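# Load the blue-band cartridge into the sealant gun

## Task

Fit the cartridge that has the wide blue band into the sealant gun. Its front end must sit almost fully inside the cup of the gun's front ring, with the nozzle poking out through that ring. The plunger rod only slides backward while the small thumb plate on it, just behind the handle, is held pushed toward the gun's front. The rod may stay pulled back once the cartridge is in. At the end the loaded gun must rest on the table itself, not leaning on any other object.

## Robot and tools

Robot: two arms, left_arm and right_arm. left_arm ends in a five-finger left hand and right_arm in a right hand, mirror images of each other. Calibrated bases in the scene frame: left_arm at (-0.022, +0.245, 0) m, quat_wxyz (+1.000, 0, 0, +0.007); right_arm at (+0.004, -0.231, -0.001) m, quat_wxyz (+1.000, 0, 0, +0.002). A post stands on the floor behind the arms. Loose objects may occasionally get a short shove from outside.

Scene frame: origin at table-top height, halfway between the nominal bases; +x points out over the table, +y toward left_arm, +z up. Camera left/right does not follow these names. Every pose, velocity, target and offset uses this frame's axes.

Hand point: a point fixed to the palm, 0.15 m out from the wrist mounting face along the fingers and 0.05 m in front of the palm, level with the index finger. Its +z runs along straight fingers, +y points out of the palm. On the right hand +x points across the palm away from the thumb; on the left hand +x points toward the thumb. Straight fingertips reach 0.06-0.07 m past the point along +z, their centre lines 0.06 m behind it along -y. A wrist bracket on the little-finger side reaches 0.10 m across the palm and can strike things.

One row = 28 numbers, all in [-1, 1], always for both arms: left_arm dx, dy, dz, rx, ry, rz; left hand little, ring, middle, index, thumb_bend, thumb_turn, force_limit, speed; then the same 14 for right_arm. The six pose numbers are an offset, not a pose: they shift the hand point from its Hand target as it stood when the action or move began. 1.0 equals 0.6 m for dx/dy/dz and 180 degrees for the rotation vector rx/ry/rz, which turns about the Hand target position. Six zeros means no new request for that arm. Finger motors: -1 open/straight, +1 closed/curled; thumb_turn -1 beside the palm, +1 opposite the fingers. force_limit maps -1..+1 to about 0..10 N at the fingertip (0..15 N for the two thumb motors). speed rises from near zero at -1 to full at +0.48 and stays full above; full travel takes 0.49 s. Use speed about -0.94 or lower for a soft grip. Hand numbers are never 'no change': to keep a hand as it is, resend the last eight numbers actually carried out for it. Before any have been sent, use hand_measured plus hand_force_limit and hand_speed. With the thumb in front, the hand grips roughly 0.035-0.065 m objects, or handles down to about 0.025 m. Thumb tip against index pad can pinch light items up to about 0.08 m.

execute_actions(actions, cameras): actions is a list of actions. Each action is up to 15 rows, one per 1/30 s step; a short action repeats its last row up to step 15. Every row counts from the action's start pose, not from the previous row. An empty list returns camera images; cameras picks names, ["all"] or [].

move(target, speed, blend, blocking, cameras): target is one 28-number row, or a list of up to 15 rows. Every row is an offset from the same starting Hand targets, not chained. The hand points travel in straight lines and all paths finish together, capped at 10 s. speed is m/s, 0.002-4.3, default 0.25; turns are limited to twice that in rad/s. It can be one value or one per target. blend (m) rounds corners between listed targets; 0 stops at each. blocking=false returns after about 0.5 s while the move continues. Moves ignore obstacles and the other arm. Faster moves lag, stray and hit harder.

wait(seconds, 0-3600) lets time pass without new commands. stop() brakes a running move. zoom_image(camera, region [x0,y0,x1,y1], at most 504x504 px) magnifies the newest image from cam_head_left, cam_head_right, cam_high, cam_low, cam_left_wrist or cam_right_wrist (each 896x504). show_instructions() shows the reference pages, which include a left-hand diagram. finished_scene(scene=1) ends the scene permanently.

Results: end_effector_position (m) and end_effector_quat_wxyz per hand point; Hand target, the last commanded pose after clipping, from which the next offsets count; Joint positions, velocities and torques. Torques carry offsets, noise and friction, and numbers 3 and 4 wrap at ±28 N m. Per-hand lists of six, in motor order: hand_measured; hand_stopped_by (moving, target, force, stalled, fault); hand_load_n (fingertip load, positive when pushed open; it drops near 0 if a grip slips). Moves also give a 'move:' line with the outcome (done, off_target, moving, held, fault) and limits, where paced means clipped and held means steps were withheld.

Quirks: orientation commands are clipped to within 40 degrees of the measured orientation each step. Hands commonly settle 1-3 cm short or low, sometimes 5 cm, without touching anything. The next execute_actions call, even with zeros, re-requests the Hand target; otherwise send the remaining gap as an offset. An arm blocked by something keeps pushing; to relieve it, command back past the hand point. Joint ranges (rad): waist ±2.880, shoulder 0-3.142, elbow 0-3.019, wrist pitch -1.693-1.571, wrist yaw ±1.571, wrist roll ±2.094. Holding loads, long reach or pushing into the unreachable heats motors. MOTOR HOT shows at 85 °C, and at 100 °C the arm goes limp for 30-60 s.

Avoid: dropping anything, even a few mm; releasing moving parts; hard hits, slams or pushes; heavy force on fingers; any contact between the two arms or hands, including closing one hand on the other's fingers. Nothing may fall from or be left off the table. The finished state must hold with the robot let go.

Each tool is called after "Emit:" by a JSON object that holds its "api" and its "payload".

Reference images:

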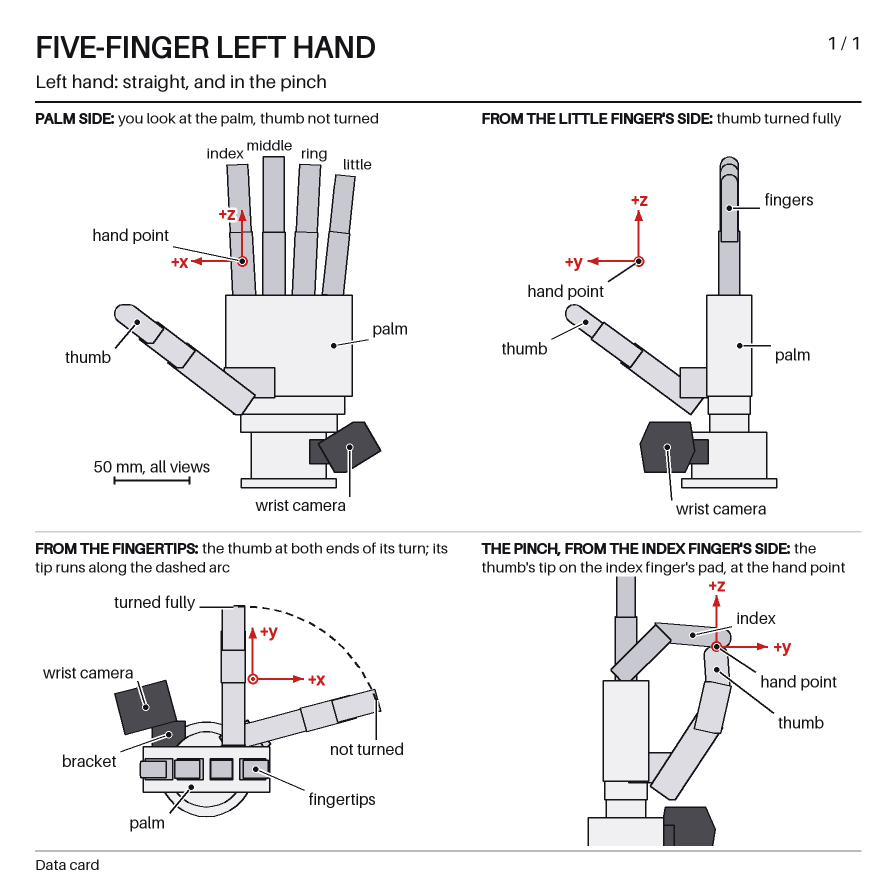

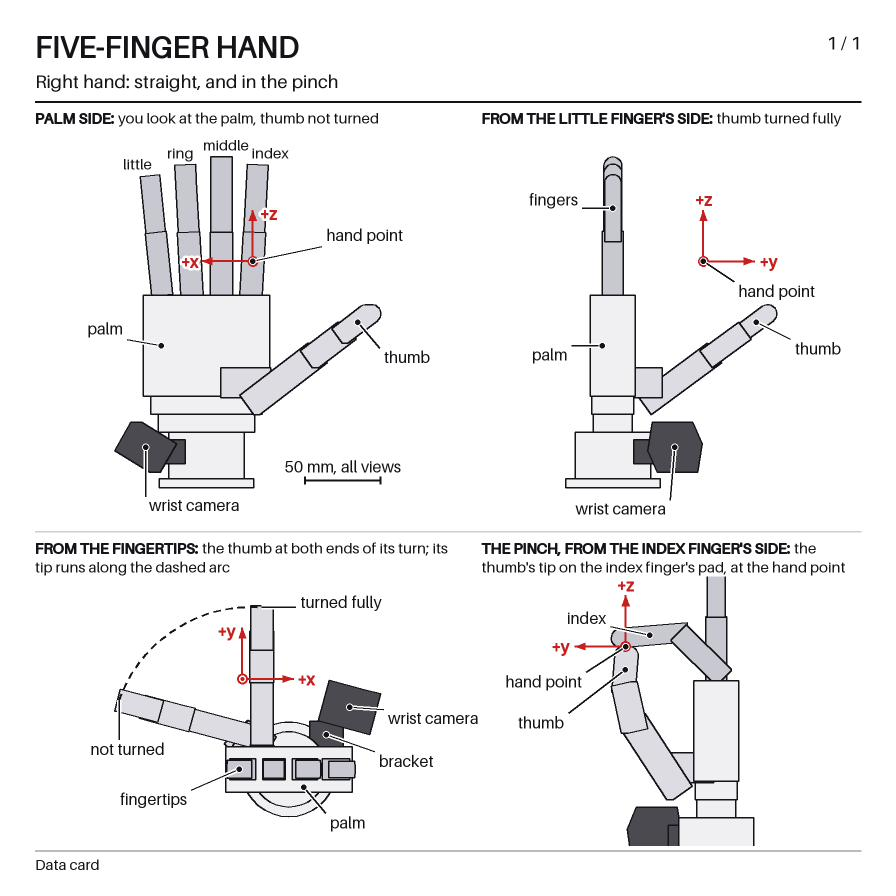

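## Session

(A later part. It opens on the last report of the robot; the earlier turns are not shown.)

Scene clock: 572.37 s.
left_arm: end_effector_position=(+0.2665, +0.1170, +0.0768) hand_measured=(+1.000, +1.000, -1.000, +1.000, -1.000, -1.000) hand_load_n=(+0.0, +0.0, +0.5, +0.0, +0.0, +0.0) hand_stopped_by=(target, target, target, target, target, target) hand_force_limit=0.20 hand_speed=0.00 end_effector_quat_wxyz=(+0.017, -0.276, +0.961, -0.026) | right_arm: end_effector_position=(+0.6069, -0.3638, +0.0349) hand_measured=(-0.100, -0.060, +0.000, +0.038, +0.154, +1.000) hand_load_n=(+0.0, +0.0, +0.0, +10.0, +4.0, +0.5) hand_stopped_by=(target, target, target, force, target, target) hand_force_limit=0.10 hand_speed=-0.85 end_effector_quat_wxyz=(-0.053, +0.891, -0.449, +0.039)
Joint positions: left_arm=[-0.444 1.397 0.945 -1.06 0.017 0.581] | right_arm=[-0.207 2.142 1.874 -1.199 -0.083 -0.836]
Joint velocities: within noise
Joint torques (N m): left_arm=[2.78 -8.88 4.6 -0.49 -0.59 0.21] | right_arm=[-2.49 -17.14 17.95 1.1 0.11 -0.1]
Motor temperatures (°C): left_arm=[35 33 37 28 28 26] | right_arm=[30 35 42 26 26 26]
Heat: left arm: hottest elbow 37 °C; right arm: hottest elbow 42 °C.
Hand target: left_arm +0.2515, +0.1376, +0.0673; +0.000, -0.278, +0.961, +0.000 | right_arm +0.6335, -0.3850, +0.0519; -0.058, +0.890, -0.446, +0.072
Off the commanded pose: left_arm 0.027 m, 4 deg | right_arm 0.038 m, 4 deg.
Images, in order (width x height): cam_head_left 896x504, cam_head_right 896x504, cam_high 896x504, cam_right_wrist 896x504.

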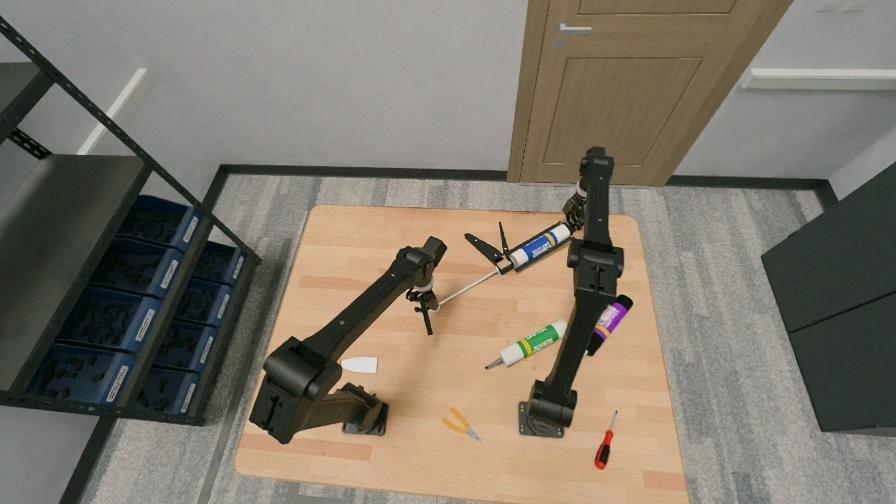

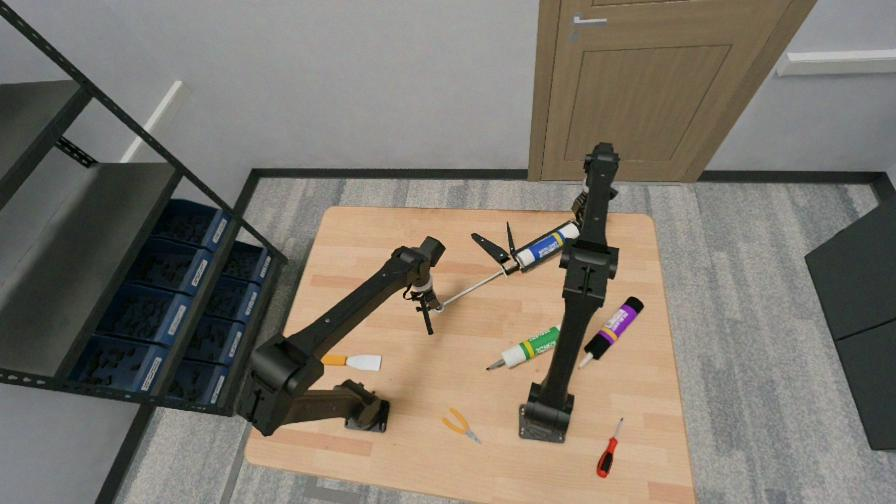

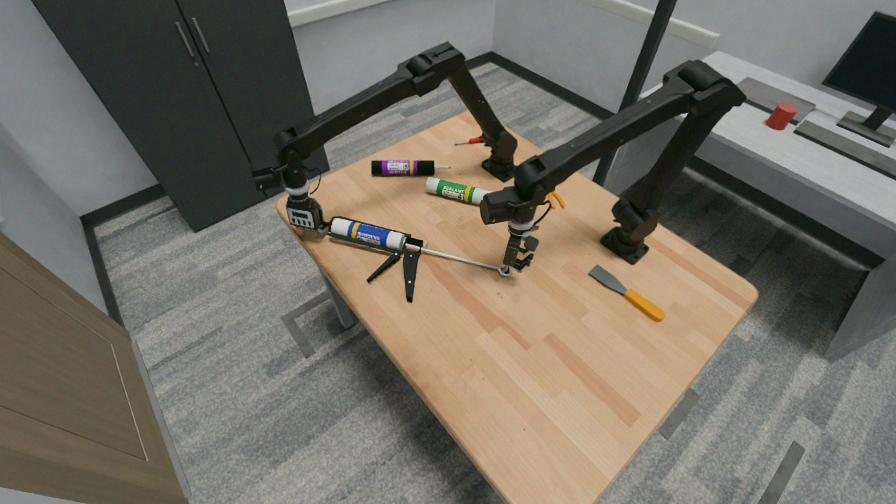

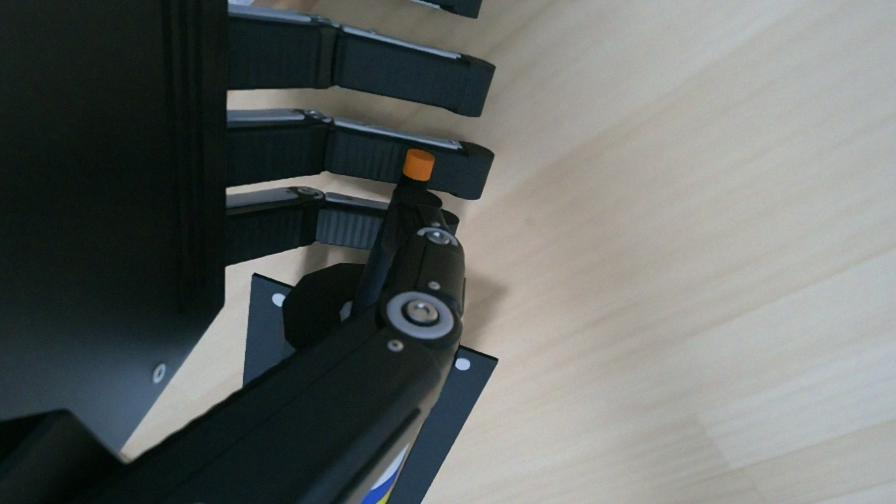

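Emit:
{"api": "move", "payload": {"target": [0,0,0,0,0,0,1,1,-1,1,-1,-1,0.2,0,0,0,0,0,0,0,-0.1,-0.06,0.0,0.04,0.22,1,0.15,-0.85], "speed": 0.03}}

Emit:
{"api": "move", "payload": {"target": [-0.006,0.01,0,0,0,0,1,1,-1,1,-1,-1,0.2,0,0.0,0.0,0,0,0,0,-0.1,-0.06,0.0,0.04,0.22,1,0.15,-0.85], "speed": 0.03, "cameras": ["cam_high","cam_low"]}}

Emit:
{"api": "zoom_image", "payload": {"camera": "cam_low", "region": [570, 235, 630, 285]}}

Emit:
{"api": "zoom_image", "payload": {"camera": "cam_high", "region": [375, 222, 425, 262]}}

Scene clock: 573.43 s.
left_arm: end_effector_position=(+0.2658, +0.1213, +0.0766) hand_measured=(+1.000, +1.000, -1.000, +1.000, -1.000, -1.000) hand_load_n=(+0.0, +0.0, +0.0, +0.5, +0.0, +0.0) hand_stopped_by=(target, target, target, target, target, target) hand_force_limit=0.20 hand_speed=0.00 end_effector_quat_wxyz=(+0.018, -0.278, +0.960, -0.024) | right_arm: end_effector_position=(+0.6123, -0.3714, +0.0397) hand_measured=(-0.100, -0.060, +0.000, +0.040, +0.220, +1.000) hand_load_n=(+0.0, +0.0, +0.0, +1.5, +0.0, +0.0) hand_stopped_by=(target, target, target, force, target, target) hand_force_limit=0.15 hand_speed=-0.85 end_effector_quat_wxyz=(-0.054, +0.891, -0.449, +0.047)
Joint positions: left_arm=[-0.436 1.392 0.939 -1.06 0.013 0.585] | right_arm=[-0.216 2.145 1.893 -1.2 -0.08 -0.843]
Joint torques (N m): left_arm=[2.61 -7.94 5.26 -0.58 -0.44 0.23] | right_arm=[-1.79 -17.14 16.69 1.01 -0.02 -0.02]
Heat: left arm: hottest elbow 37 °C; right arm: hottest elbow 42 °C.
Hand target: left_arm +0.2514, +0.1376, +0.0672; +0.000, -0.278, +0.961, +0.000 | right_arm +0.6334, -0.3850, +0.0519; -0.058, +0.890, -0.446, +0.072
Off the commanded pose: left_arm 0.024 m, 3 deg | right_arm 0.028 m, 3 deg.
move: done

Scene clock: 574.17 s.
left_arm: end_effector_position=(+0.2629, +0.1274, +0.0765) hand_measured=(+1.000, +1.000, -1.000, +1.000, -1.000, -1.000) hand_load_n=(+0.5, +0.0, +0.0, +0.0, +0.0, +0.0) hand_stopped_by=(target, target, target, target, target, target) hand_force_limit=0.20 hand_speed=0.00 end_effector_quat_wxyz=(+0.018, -0.278, +0.960, -0.023) | right_arm: end_effector_position=(+0.6137, -0.3719, +0.0410) hand_measured=(-0.100, -0.060, +0.000, +0.040, +0.220, +1.000) hand_load_n=(+0.0, +0.0, +0.0, +1.0, +0.0, +0.0) hand_stopped_by=(target, target, target, force, target, target) hand_force_limit=0.15 hand_speed=-0.85 end_effector_quat_wxyz=(-0.054, +0.891, -0.448, +0.049)
Joint positions: left_arm=[-0.425 1.379 0.926 -1.06 0.012 0.596] | right_arm=[-0.216 2.145 1.897 -1.2 -0.08 -0.846]
Joint torques (N m): left_arm=[2.55 -7.88 5.03 -0.46 -0.47 0.19] | right_arm=[-1.79 -17.14 16.44 1.02 -0.03 0.01]
Heat: left arm: hottest elbow 37 °C; right arm: hottest elbow 42 °C.
Hand target: left_arm +0.2478, +0.1436, +0.0672; +0.000, -0.278, +0.961, +0.000 | right_arm +0.6335, -0.3850, +0.0520; -0.058, +0.890, -0.446, +0.072
Off the commanded pose: left_arm 0.024 m, 3 deg | right_arm 0.026 m, 3 deg.
move: off_target (left_arm)

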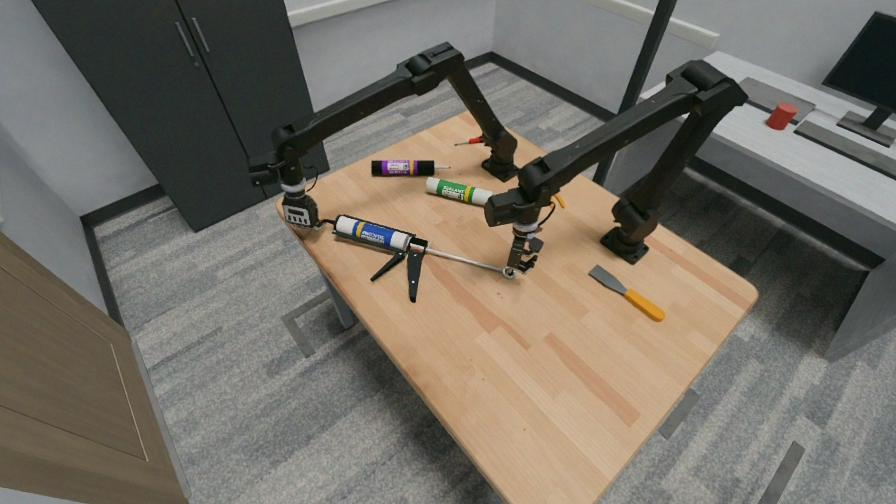

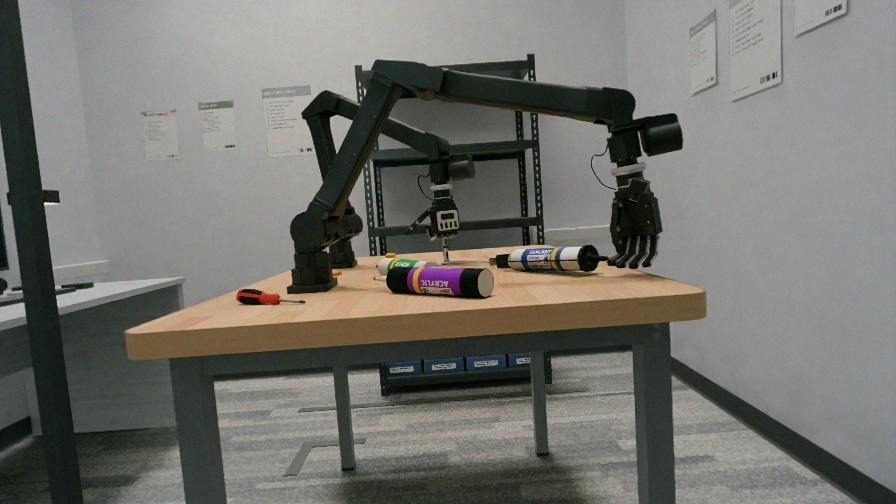

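Scaled by 8.400 from the camera's image (finer frame: 1280x720).

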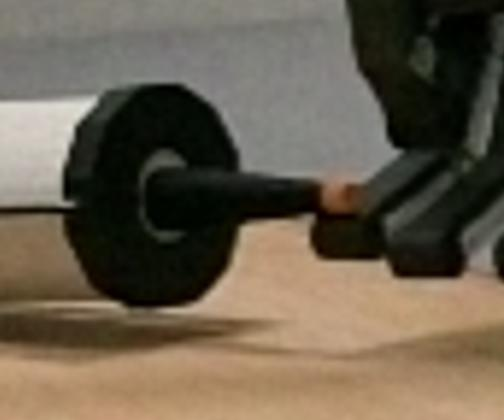

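Scaled by 10.080 from the camera's image (finer frame: 1280x720).

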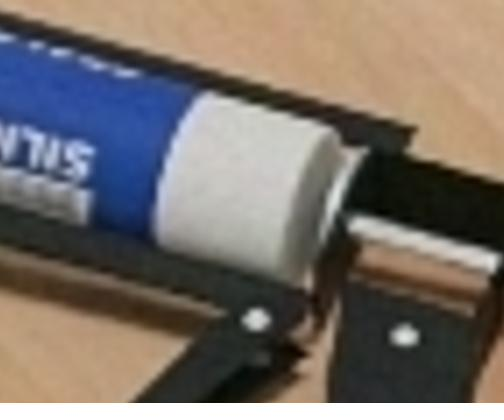

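Emit:
{"api": "move", "payload": {"target": [[0,0,0,0,0,0,1,1,-1,1,-1,-1,0.2,0,0,0,0,0,0,0,-0.1,-0.06,0.0,0.04,-1,1,0.1,-0.5],[0,0,0,0,0,0,1,1,-1,1,-1,-1,0.2,0,0.02,-0.02,0,0,0,0,-0.1,-0.06,0.0,0.04,-1,1,0.1,-0.5]], "speed": 0.06, "cameras": ["cam_right_wrist","cam_low"]}}

Emit:
{"api": "zoom_image", "payload": {"camera": "cam_low", "region": [570, 205, 690, 285]}}

Scene clock: 578.17 s.
left_arm: end_effector_position=(+0.2630, +0.1274, +0.0767) hand_measured=(+1.000, +1.000, -1.000, +1.000, -1.000, -1.000) hand_load_n=(+0.0, +0.0, +0.0, +0.5, +0.0, +0.0) hand_stopped_by=(target, target, target, target, target, target) hand_force_limit=0.20 hand_speed=0.00 end_effector_quat_wxyz=(+0.019, -0.278, +0.960, -0.023) | right_arm: end_effector_position=(+0.6312, -0.3886, +0.0478) hand_measured=(-0.100, -0.060, +0.000, +0.040, -1.000, +1.000) hand_load_n=(+0.0, +0.5, +0.0, +0.5, +0.0, +0.0) hand_stopped_by=(target, target, target, force, target, target) hand_force_limit=0.10 hand_speed=-0.50 end_effector_quat_wxyz=(-0.056, +0.890, -0.449, +0.061)
Joint positions: left_arm=[-0.425 1.378 0.926 -1.06 0.012 0.596] | right_arm=[-0.234 2.182 1.98 -1.223 -0.08 -0.86]
Joint torques (N m): left_arm=[2.55 -8.76 5.07 -0.35 -0.41 0.22] | right_arm=[-1.38 -17.03 16.14 0.58 -0.12 0.01]
Heat: left arm: hottest elbow 37 °C; right arm: hottest elbow 42 °C.
Hand target: left_arm +0.2478, +0.1436, +0.0673; +0.000, -0.278, +0.961, +0.000 | right_arm +0.6453, -0.3970, +0.0518; -0.058, +0.890, -0.446, +0.072
Off the commanded pose: left_arm 0.024 m, 3 deg | right_arm 0.017 m, 1 deg.
move: off_target (right_arm)
Images, in order (width x height): cam_low 896x504, cam_right_wrist 896x504.

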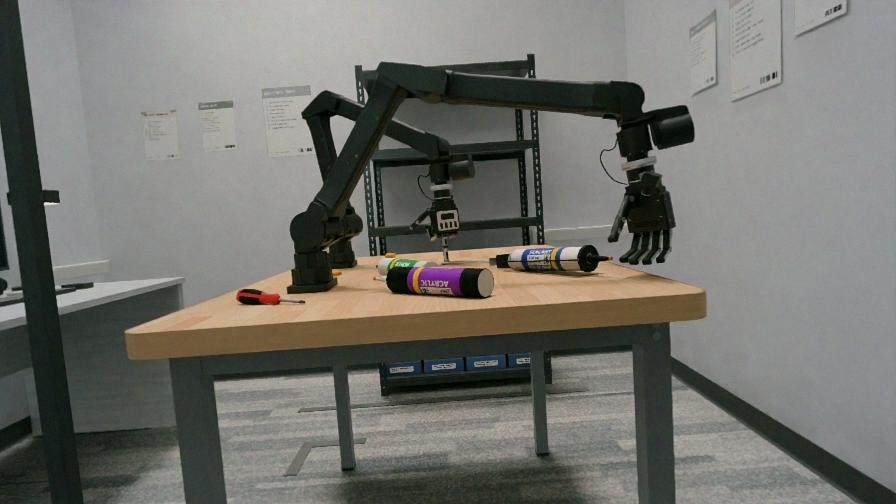

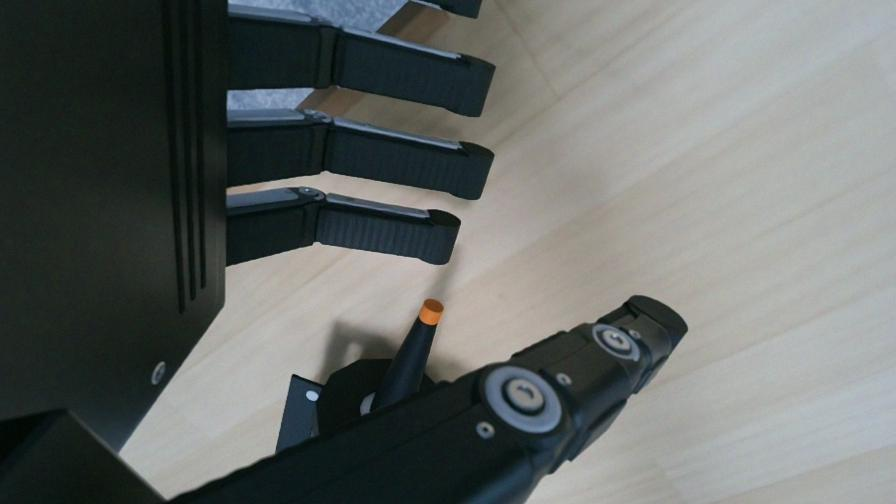

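Scaled by 4.200 from the camera's image (finer frame: 1280x720).

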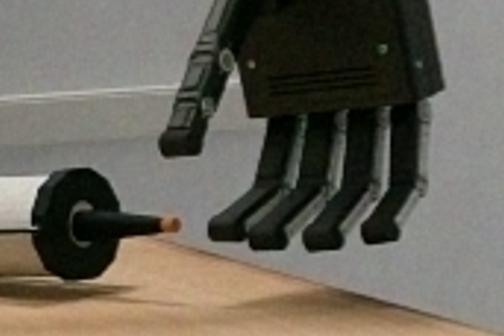

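Emit:
{"api": "execute_actions", "payload": {"actions": [], "cameras": ["cam_high","cam_head_right","cam_head_left"]}}

Emit:
{"api": "zoom_image", "payload": {"camera": "cam_high", "region": [265, 190, 365, 260]}}

Emit:
{"api": "zoom_image", "payload": {"camera": "cam_head_left", "region": [490, 150, 630, 290]}}

Scene clock: 578.63 s.
left_arm: end_effector_position=(+0.2630, +0.1274, +0.0767) hand_measured=(+1.000, +1.000, -1.000, +1.000, -1.000, -1.000) hand_load_n=(+0.0, +0.0, +0.0, +0.0, +0.0, +0.0) hand_stopped_by=(target, target, target, target, target, target) hand_force_limit=0.20 hand_speed=0.00 end_effector_quat_wxyz=(+0.019, -0.278, +0.960, -0.023) | right_arm: end_effector_position=(+0.6315, -0.3887, +0.0481) hand_measured=(-0.100, -0.060, +0.000, +0.040, -1.000, +1.000) hand_load_n=(+0.5, +0.0, +0.0, +0.0, +0.0, +0.0) hand_stopped_by=(target, target, target, force, target, target) hand_force_limit=0.10 hand_speed=-0.50 end_effector_quat_wxyz=(-0.056, +0.890, -0.449, +0.062)
Joint positions: left_arm=[-0.425 1.378 0.926 -1.06 0.012 0.596] | right_arm=[-0.234 2.182 1.981 -1.223 -0.08 -0.86]
Joint velocities: within noise
Joint torques (N m): left_arm=[2.43 -8.06 4.96 -0.54 -0.41 0.21] | right_arm=[-1.32 -17.03 16.13 0.61 -0.12 0.01]
Motor temperatures (°C): left_arm=[35 33 37 28 28 26] | right_arm=[30 35 42 26 26 26]
Heat: left arm: hottest elbow 37 °C; right arm: hottest elbow 42 °C.
Hand target: left_arm +0.2478, +0.1436, +0.0673; +0.000, -0.278, +0.961, +0.000 | right_arm +0.6454, -0.3971, +0.0518; -0.058, +0.890, -0.446, +0.072
Off the commanded pose: left_arm 0.024 m, 3 deg | right_arm 0.017 m, 1 deg.
Images, in order (width x height): cam_head_left 896x504, cam_head_right 896x504, cam_high 896x504.

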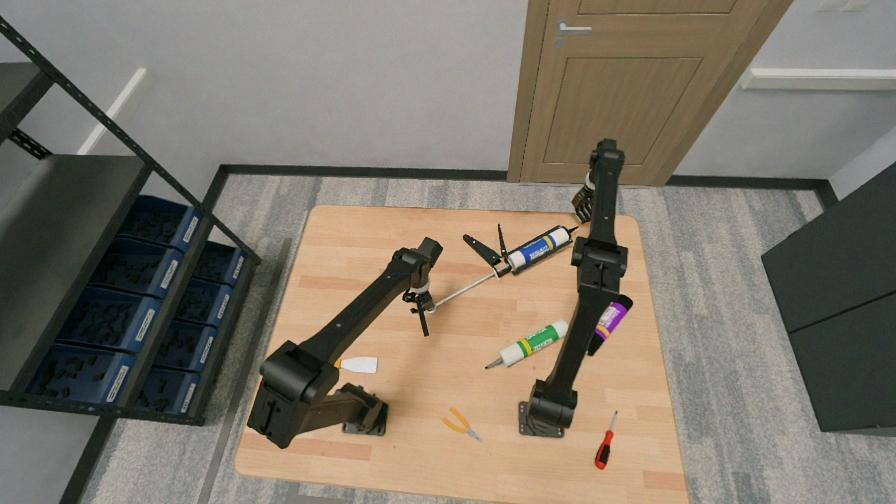

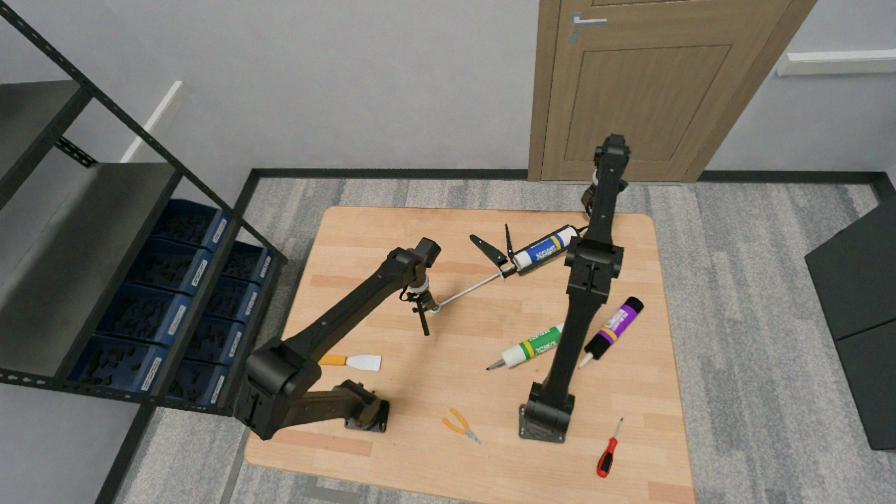

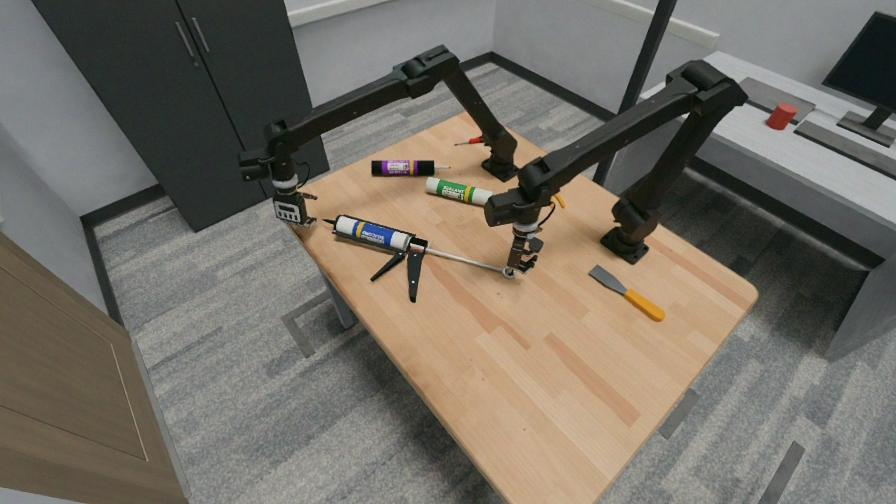

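Scaled by 5.040 from the camera's image (finer frame: 1280x720).

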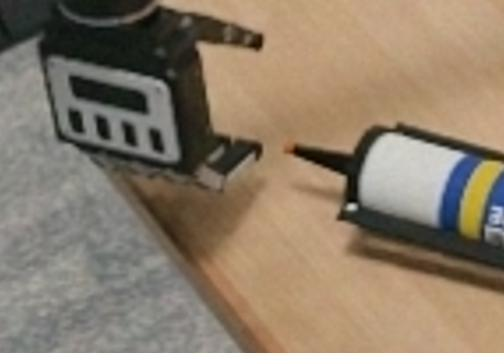

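Scaled by 3.600 from the camera's image (finer frame: 1280x720).

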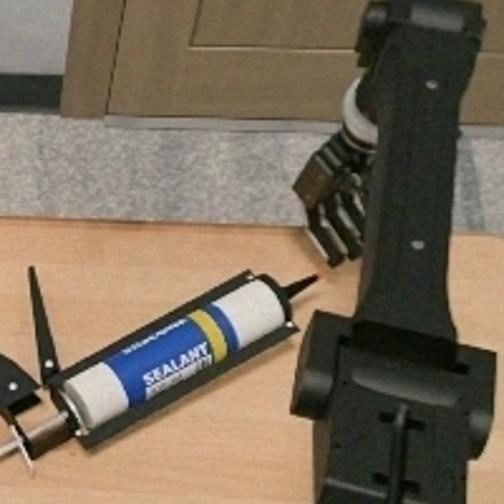

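Emit:
{"api": "move", "payload": {"target": [[0,0,0,0,0,0,1,1,-1,1,-1,-1,0.2,0,0.02,0,0.16,0,0,0,-0.1,-0.06,0.0,0.04,-1,1,0.1,-0.5],[0,0,0,0,0,0,1,1,-1,1,-1,-1,0.2,0,0.0,0.05,0.22,0,0,-0.5,-0.1,-0.06,0.0,0.04,-1,1,0.1,-0.5]], "speed": [0.12,0.25], "blend": 0.02, "cameras": ["cam_right_wrist","cam_low","cam_high"]}}

Scene clock: 584.33 s.
left_arm: end_effector_position=(+0.2630, +0.1274, +0.0767) hand_measured=(+1.000, +1.000, -1.000, +1.000, -1.000, -1.000) hand_load_n=(+0.0, +0.0, +0.5, +0.0, +0.0, +0.0) hand_stopped_by=(target, target, target, target, target, target) hand_force_limit=0.20 hand_speed=0.00 end_effector_quat_wxyz=(+0.019, -0.278, +0.960, -0.023) | right_arm: end_effector_position=(+0.6515, -0.3628, +0.1783) hand_measured=(-0.100, -0.060, +0.000, +0.040, -1.000, +1.000) hand_load_n=(+0.0, +0.0, +0.0, +0.5, +0.0, +0.0) hand_stopped_by=(target, target, target, force, target, target) hand_force_limit=0.10 hand_speed=-0.50 end_effector_quat_wxyz=(-0.008, -0.324, +0.942, -0.092)
Joint positions: left_arm=[-0.425 1.378 0.926 -1.06 0.012 0.596] | right_arm=[-0.248 2.147 2.267 -1.603 0.162 0.657]
Joint torques (N m): left_arm=[1.85 -7.24 5.15 -0.49 -0.42 0.15] | right_arm=[-1.49 -19.43 9.98 0.44 0.11 0.25]
Heat: left arm: hottest elbow 37 °C; right arm: hottest elbow 41 °C.
Hand target: left_arm +0.2478, +0.1436, +0.0673; +0.000, -0.278, +0.961, +0.000 | right_arm +0.6454, -0.3670, +0.1838; -0.010, -0.314, +0.945, -0.092
Off the commanded pose: left_arm 0.024 m, 3 deg | right_arm 0.009 m, 1 deg.
move: done
Images, in order (width x height): cam_high 896x504, cam_low 896x504, cam_right_wrist 896x504.

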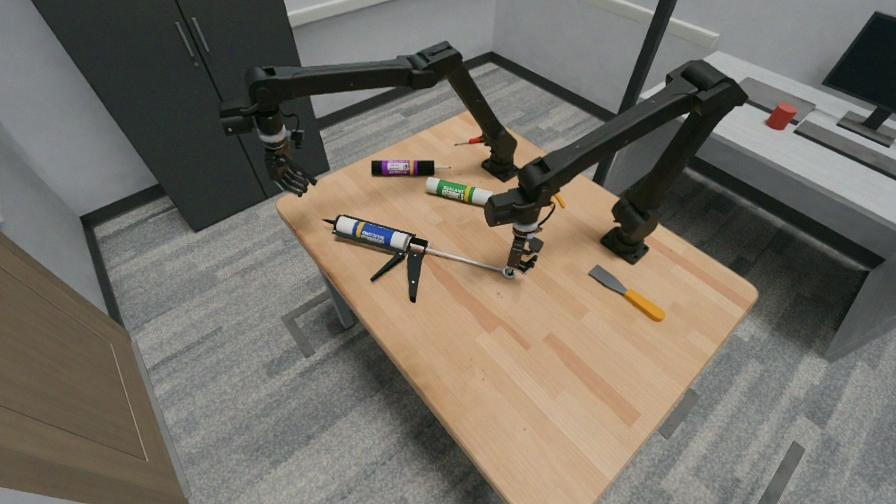

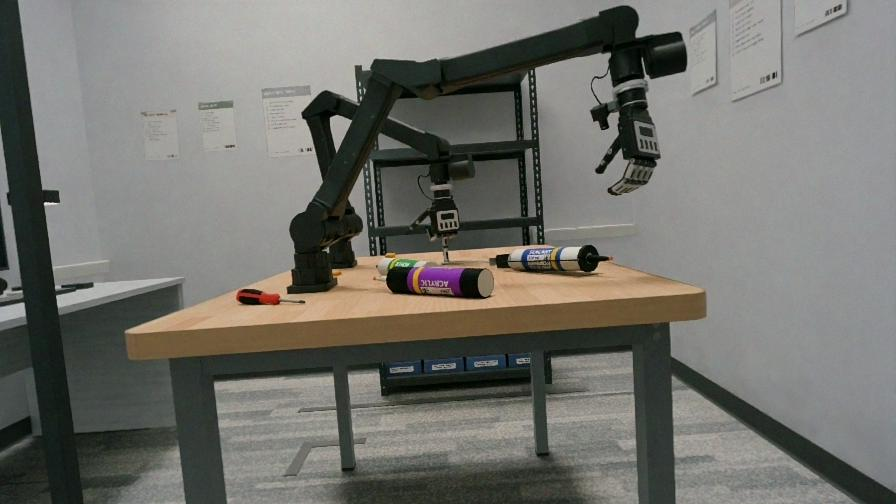

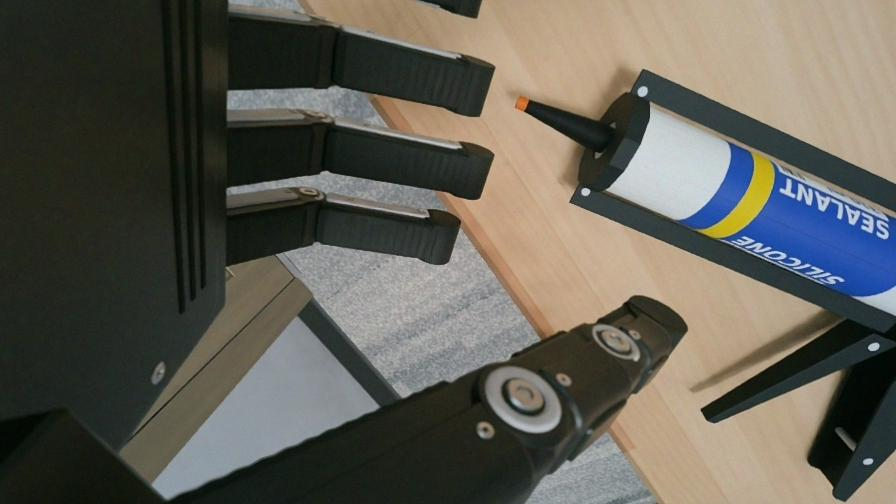

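Emit:
{"api": "zoom_image", "payload": {"camera": "cam_right_wrist", "region": [500, 60, 740, 240]}}

Scaled by 2.100 from the camera's image (finer frame: 1280x720).

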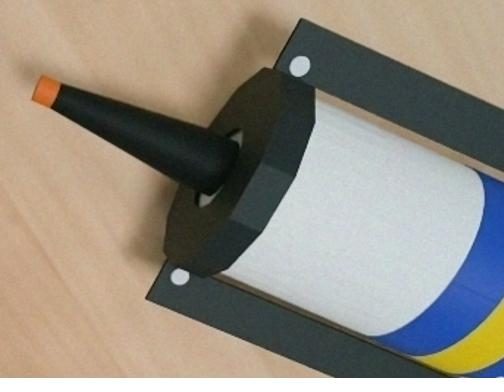

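Emit:
{"api": "move", "payload": {"target": [0.045,-0.059,0,0,0,0,1,1,-1,1,-1,-1,0.2,0,0,0,0,0,0,0,-0.1,-0.06,0.0,0.04,-1,1,0.1,-0.5], "speed": 0.04, "cameras": ["cam_right_wrist","cam_low","cam_high"]}}

Emit:
{"api": "zoom_image", "payload": {"camera": "cam_right_wrist", "region": [500, 60, 740, 240]}}

Emit:
{"api": "zoom_image", "payload": {"camera": "cam_high", "region": [365, 215, 535, 295]}}

Scene clock: 599.43 s.
left_arm: end_effector_position=(+0.2687, +0.1165, +0.0782) hand_measured=(+1.000, +1.000, -1.000, +1.000, -1.000, -1.000) hand_load_n=(+0.0, +0.0, -4.0, +0.0, +0.0, +0.0) hand_stopped_by=(target, target, target, target, target, target) hand_force_limit=0.20 hand_speed=0.00 end_effector_quat_wxyz=(+0.009, -0.275, +0.961, -0.006) | right_arm: end_effector_position=(+0.6515, -0.3628, +0.1783) hand_measured=(-0.100, -0.060, +0.000, +0.040, -1.000, +1.000) hand_load_n=(+0.0, +0.0, +0.0, +0.0, +0.0, +0.0) hand_stopped_by=(target, target, target, force, target, target) hand_force_limit=0.10 hand_speed=-0.50 end_effector_quat_wxyz=(-0.008, -0.324, +0.942, -0.092)
Joint positions: left_arm=[-0.453 1.43 0.976 -1.096 -0.002 0.575] | right_arm=[-0.248 2.147 2.267 -1.603 0.162 0.657]
Joint torques (N m): left_arm=[0.15 -5.25 8.66 0.55 0.09 -0.21] | right_arm=[-1.49 -19.37 9.96 0.44 0.11 0.24]
Heat: left arm: hottest elbow 36 °C; right arm: hottest elbow 40 °C.
Hand target: left_arm +0.2747, +0.1083, +0.0671; +0.000, -0.278, +0.961, +0.000 | right_arm +0.6454, -0.3670, +0.1838; -0.010, -0.314, +0.945, -0.092
Off the commanded pose: left_arm 0.015 m, 1 deg | right_arm 0.009 m, 1 deg.
move: off_target (left_arm)
Images, in order (width x height): cam_high 896x504, cam_low 896x504, cam_right_wrist 896x504.

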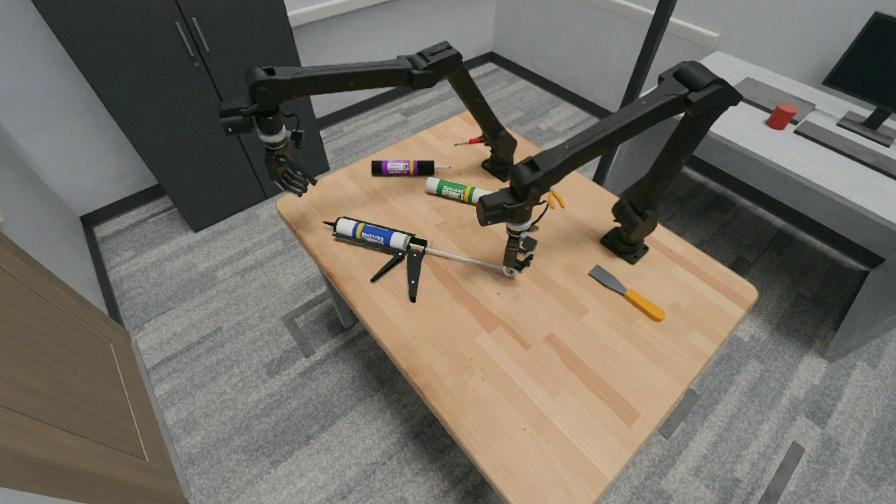

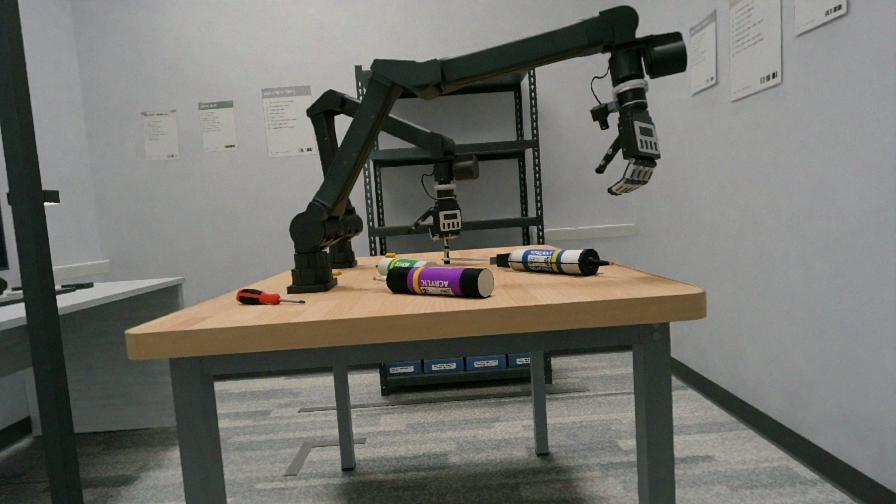

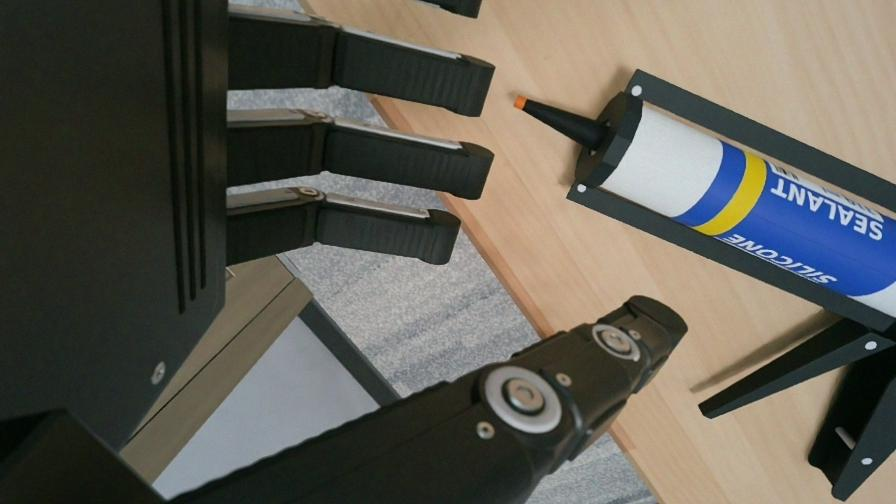

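Scaled by 2.100 from the camera's image (finer frame: 1280x720).

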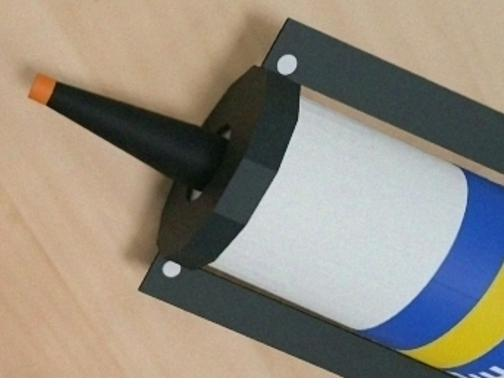

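Scaled by 2.965 from the camera's image (finer frame: 1280x720).

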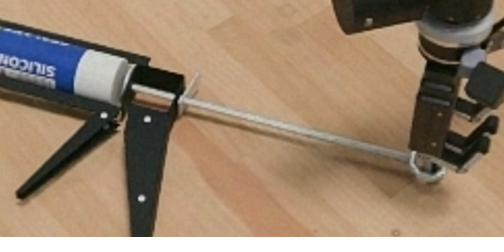

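Emit:
{"api": "execute_actions", "payload": {"actions": []}}

Scene clock: 599.90 s.
left_arm: end_effector_position=(+0.2688, +0.1164, +0.0783) hand_measured=(+1.000, +1.000, -1.000, +1.000, -1.000, -1.000) hand_load_n=(+0.0, +0.0, -3.5, +0.0, +0.0, +0.0) hand_stopped_by=(target, target, target, target, target, target) hand_force_limit=0.20 hand_speed=0.00 end_effector_quat_wxyz=(+0.009, -0.275, +0.961, -0.006) | right_arm: end_effector_position=(+0.6515, -0.3628, +0.1783) hand_measured=(-0.100, -0.060, +0.000, +0.040, -1.000, +1.000) hand_load_n=(+0.0, +0.0, +0.0, +0.0, +0.0, +0.0) hand_stopped_by=(target, target, target, force, target, target) hand_force_limit=0.10 hand_speed=-0.50 end_effector_quat_wxyz=(-0.008, -0.324, +0.942, -0.092)
Joint positions: left_arm=[-0.453 1.43 0.977 -1.096 -0.002 0.575] | right_arm=[-0.248 2.147 2.267 -1.603 0.162 0.657]
Joint velocities: within noise
Joint torques (N m): left_arm=[0.03 -5.07 8.94 0.68 0.08 -0.18] | right_arm=[-1.49 -19.43 9.96 0.44 0.11 0.24]
Motor temperatures (°C): left_arm=[35 33 36 27 28 26] | right_arm=[30 35 40 26 26 26]
Heat: left arm: hottest elbow 36 °C; right arm: hottest elbow 40 °C.
Hand target: left_arm +0.2749, +0.1082, +0.0672; +0.000, -0.278, +0.961, +0.000 | right_arm +0.6454, -0.3670, +0.1838; -0.010, -0.314, +0.945, -0.092
Off the commanded pose: left_arm 0.015 m, 1 deg | right_arm 0.009 m, 1 deg.

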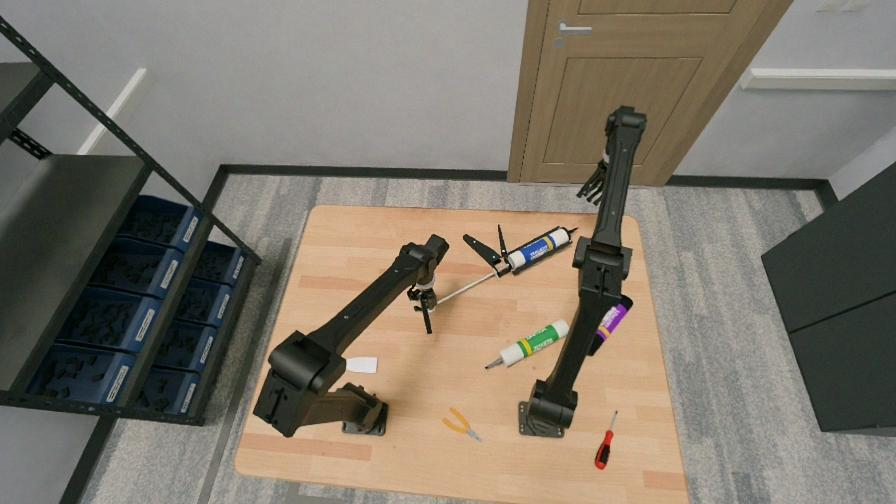

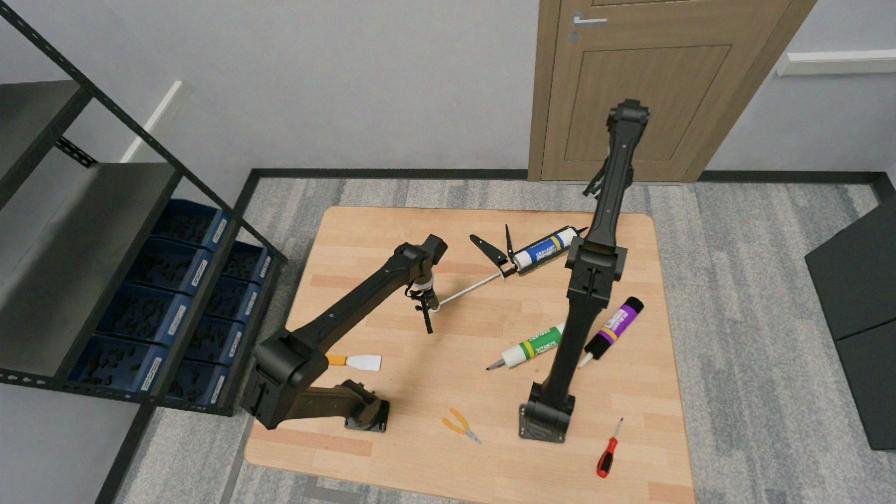

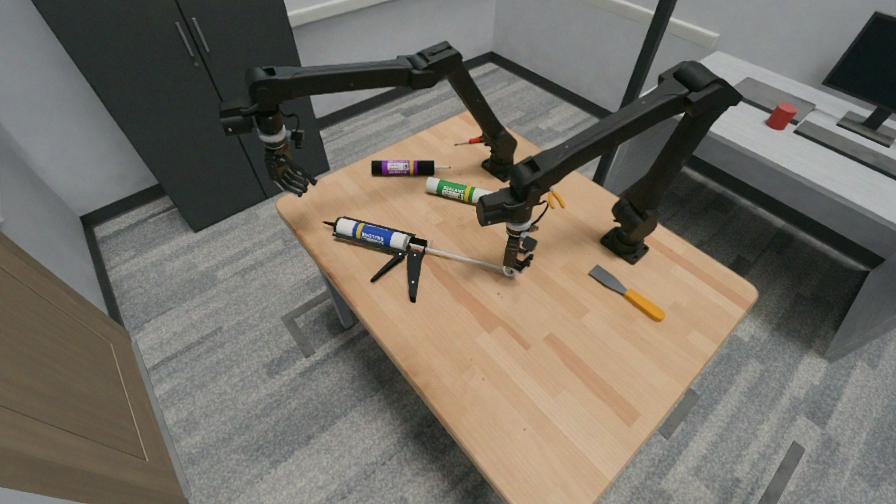

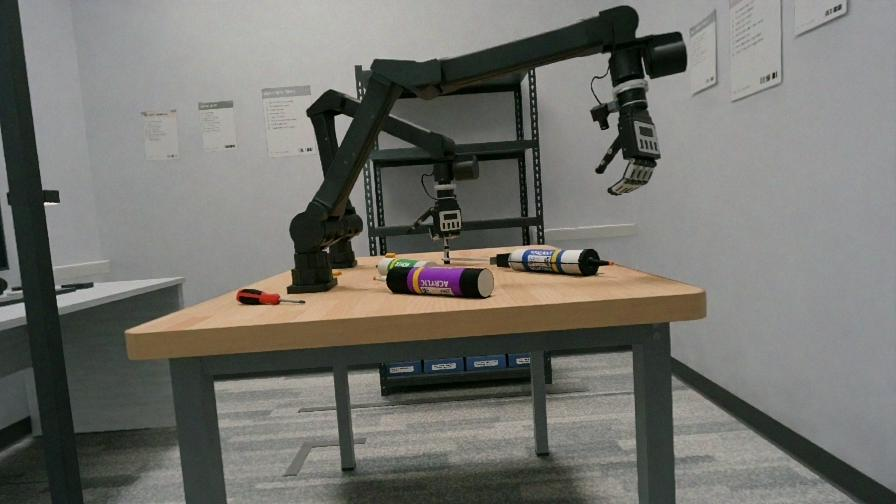

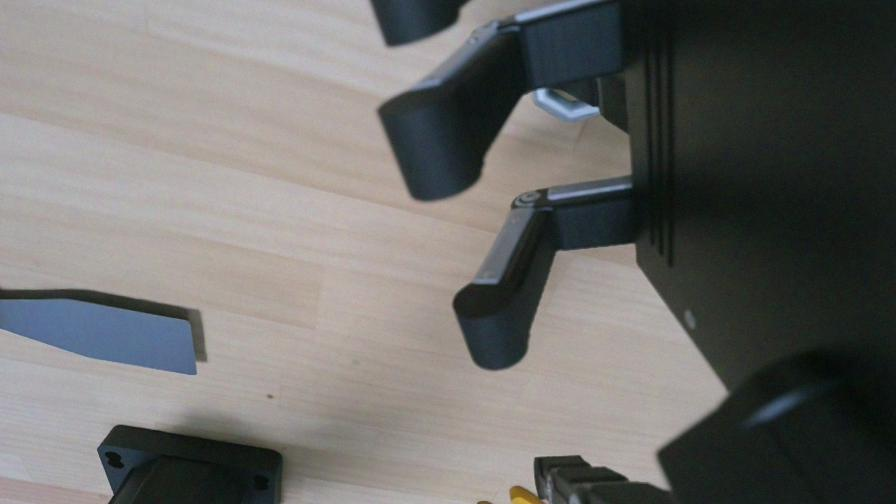

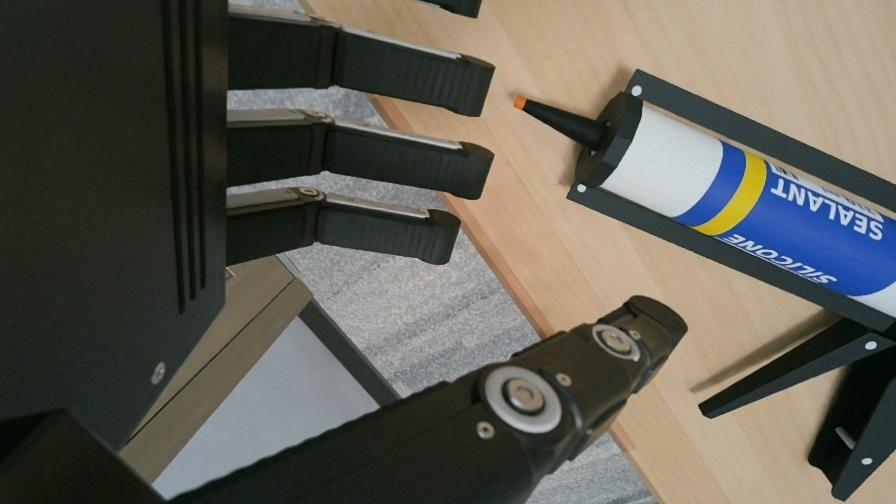

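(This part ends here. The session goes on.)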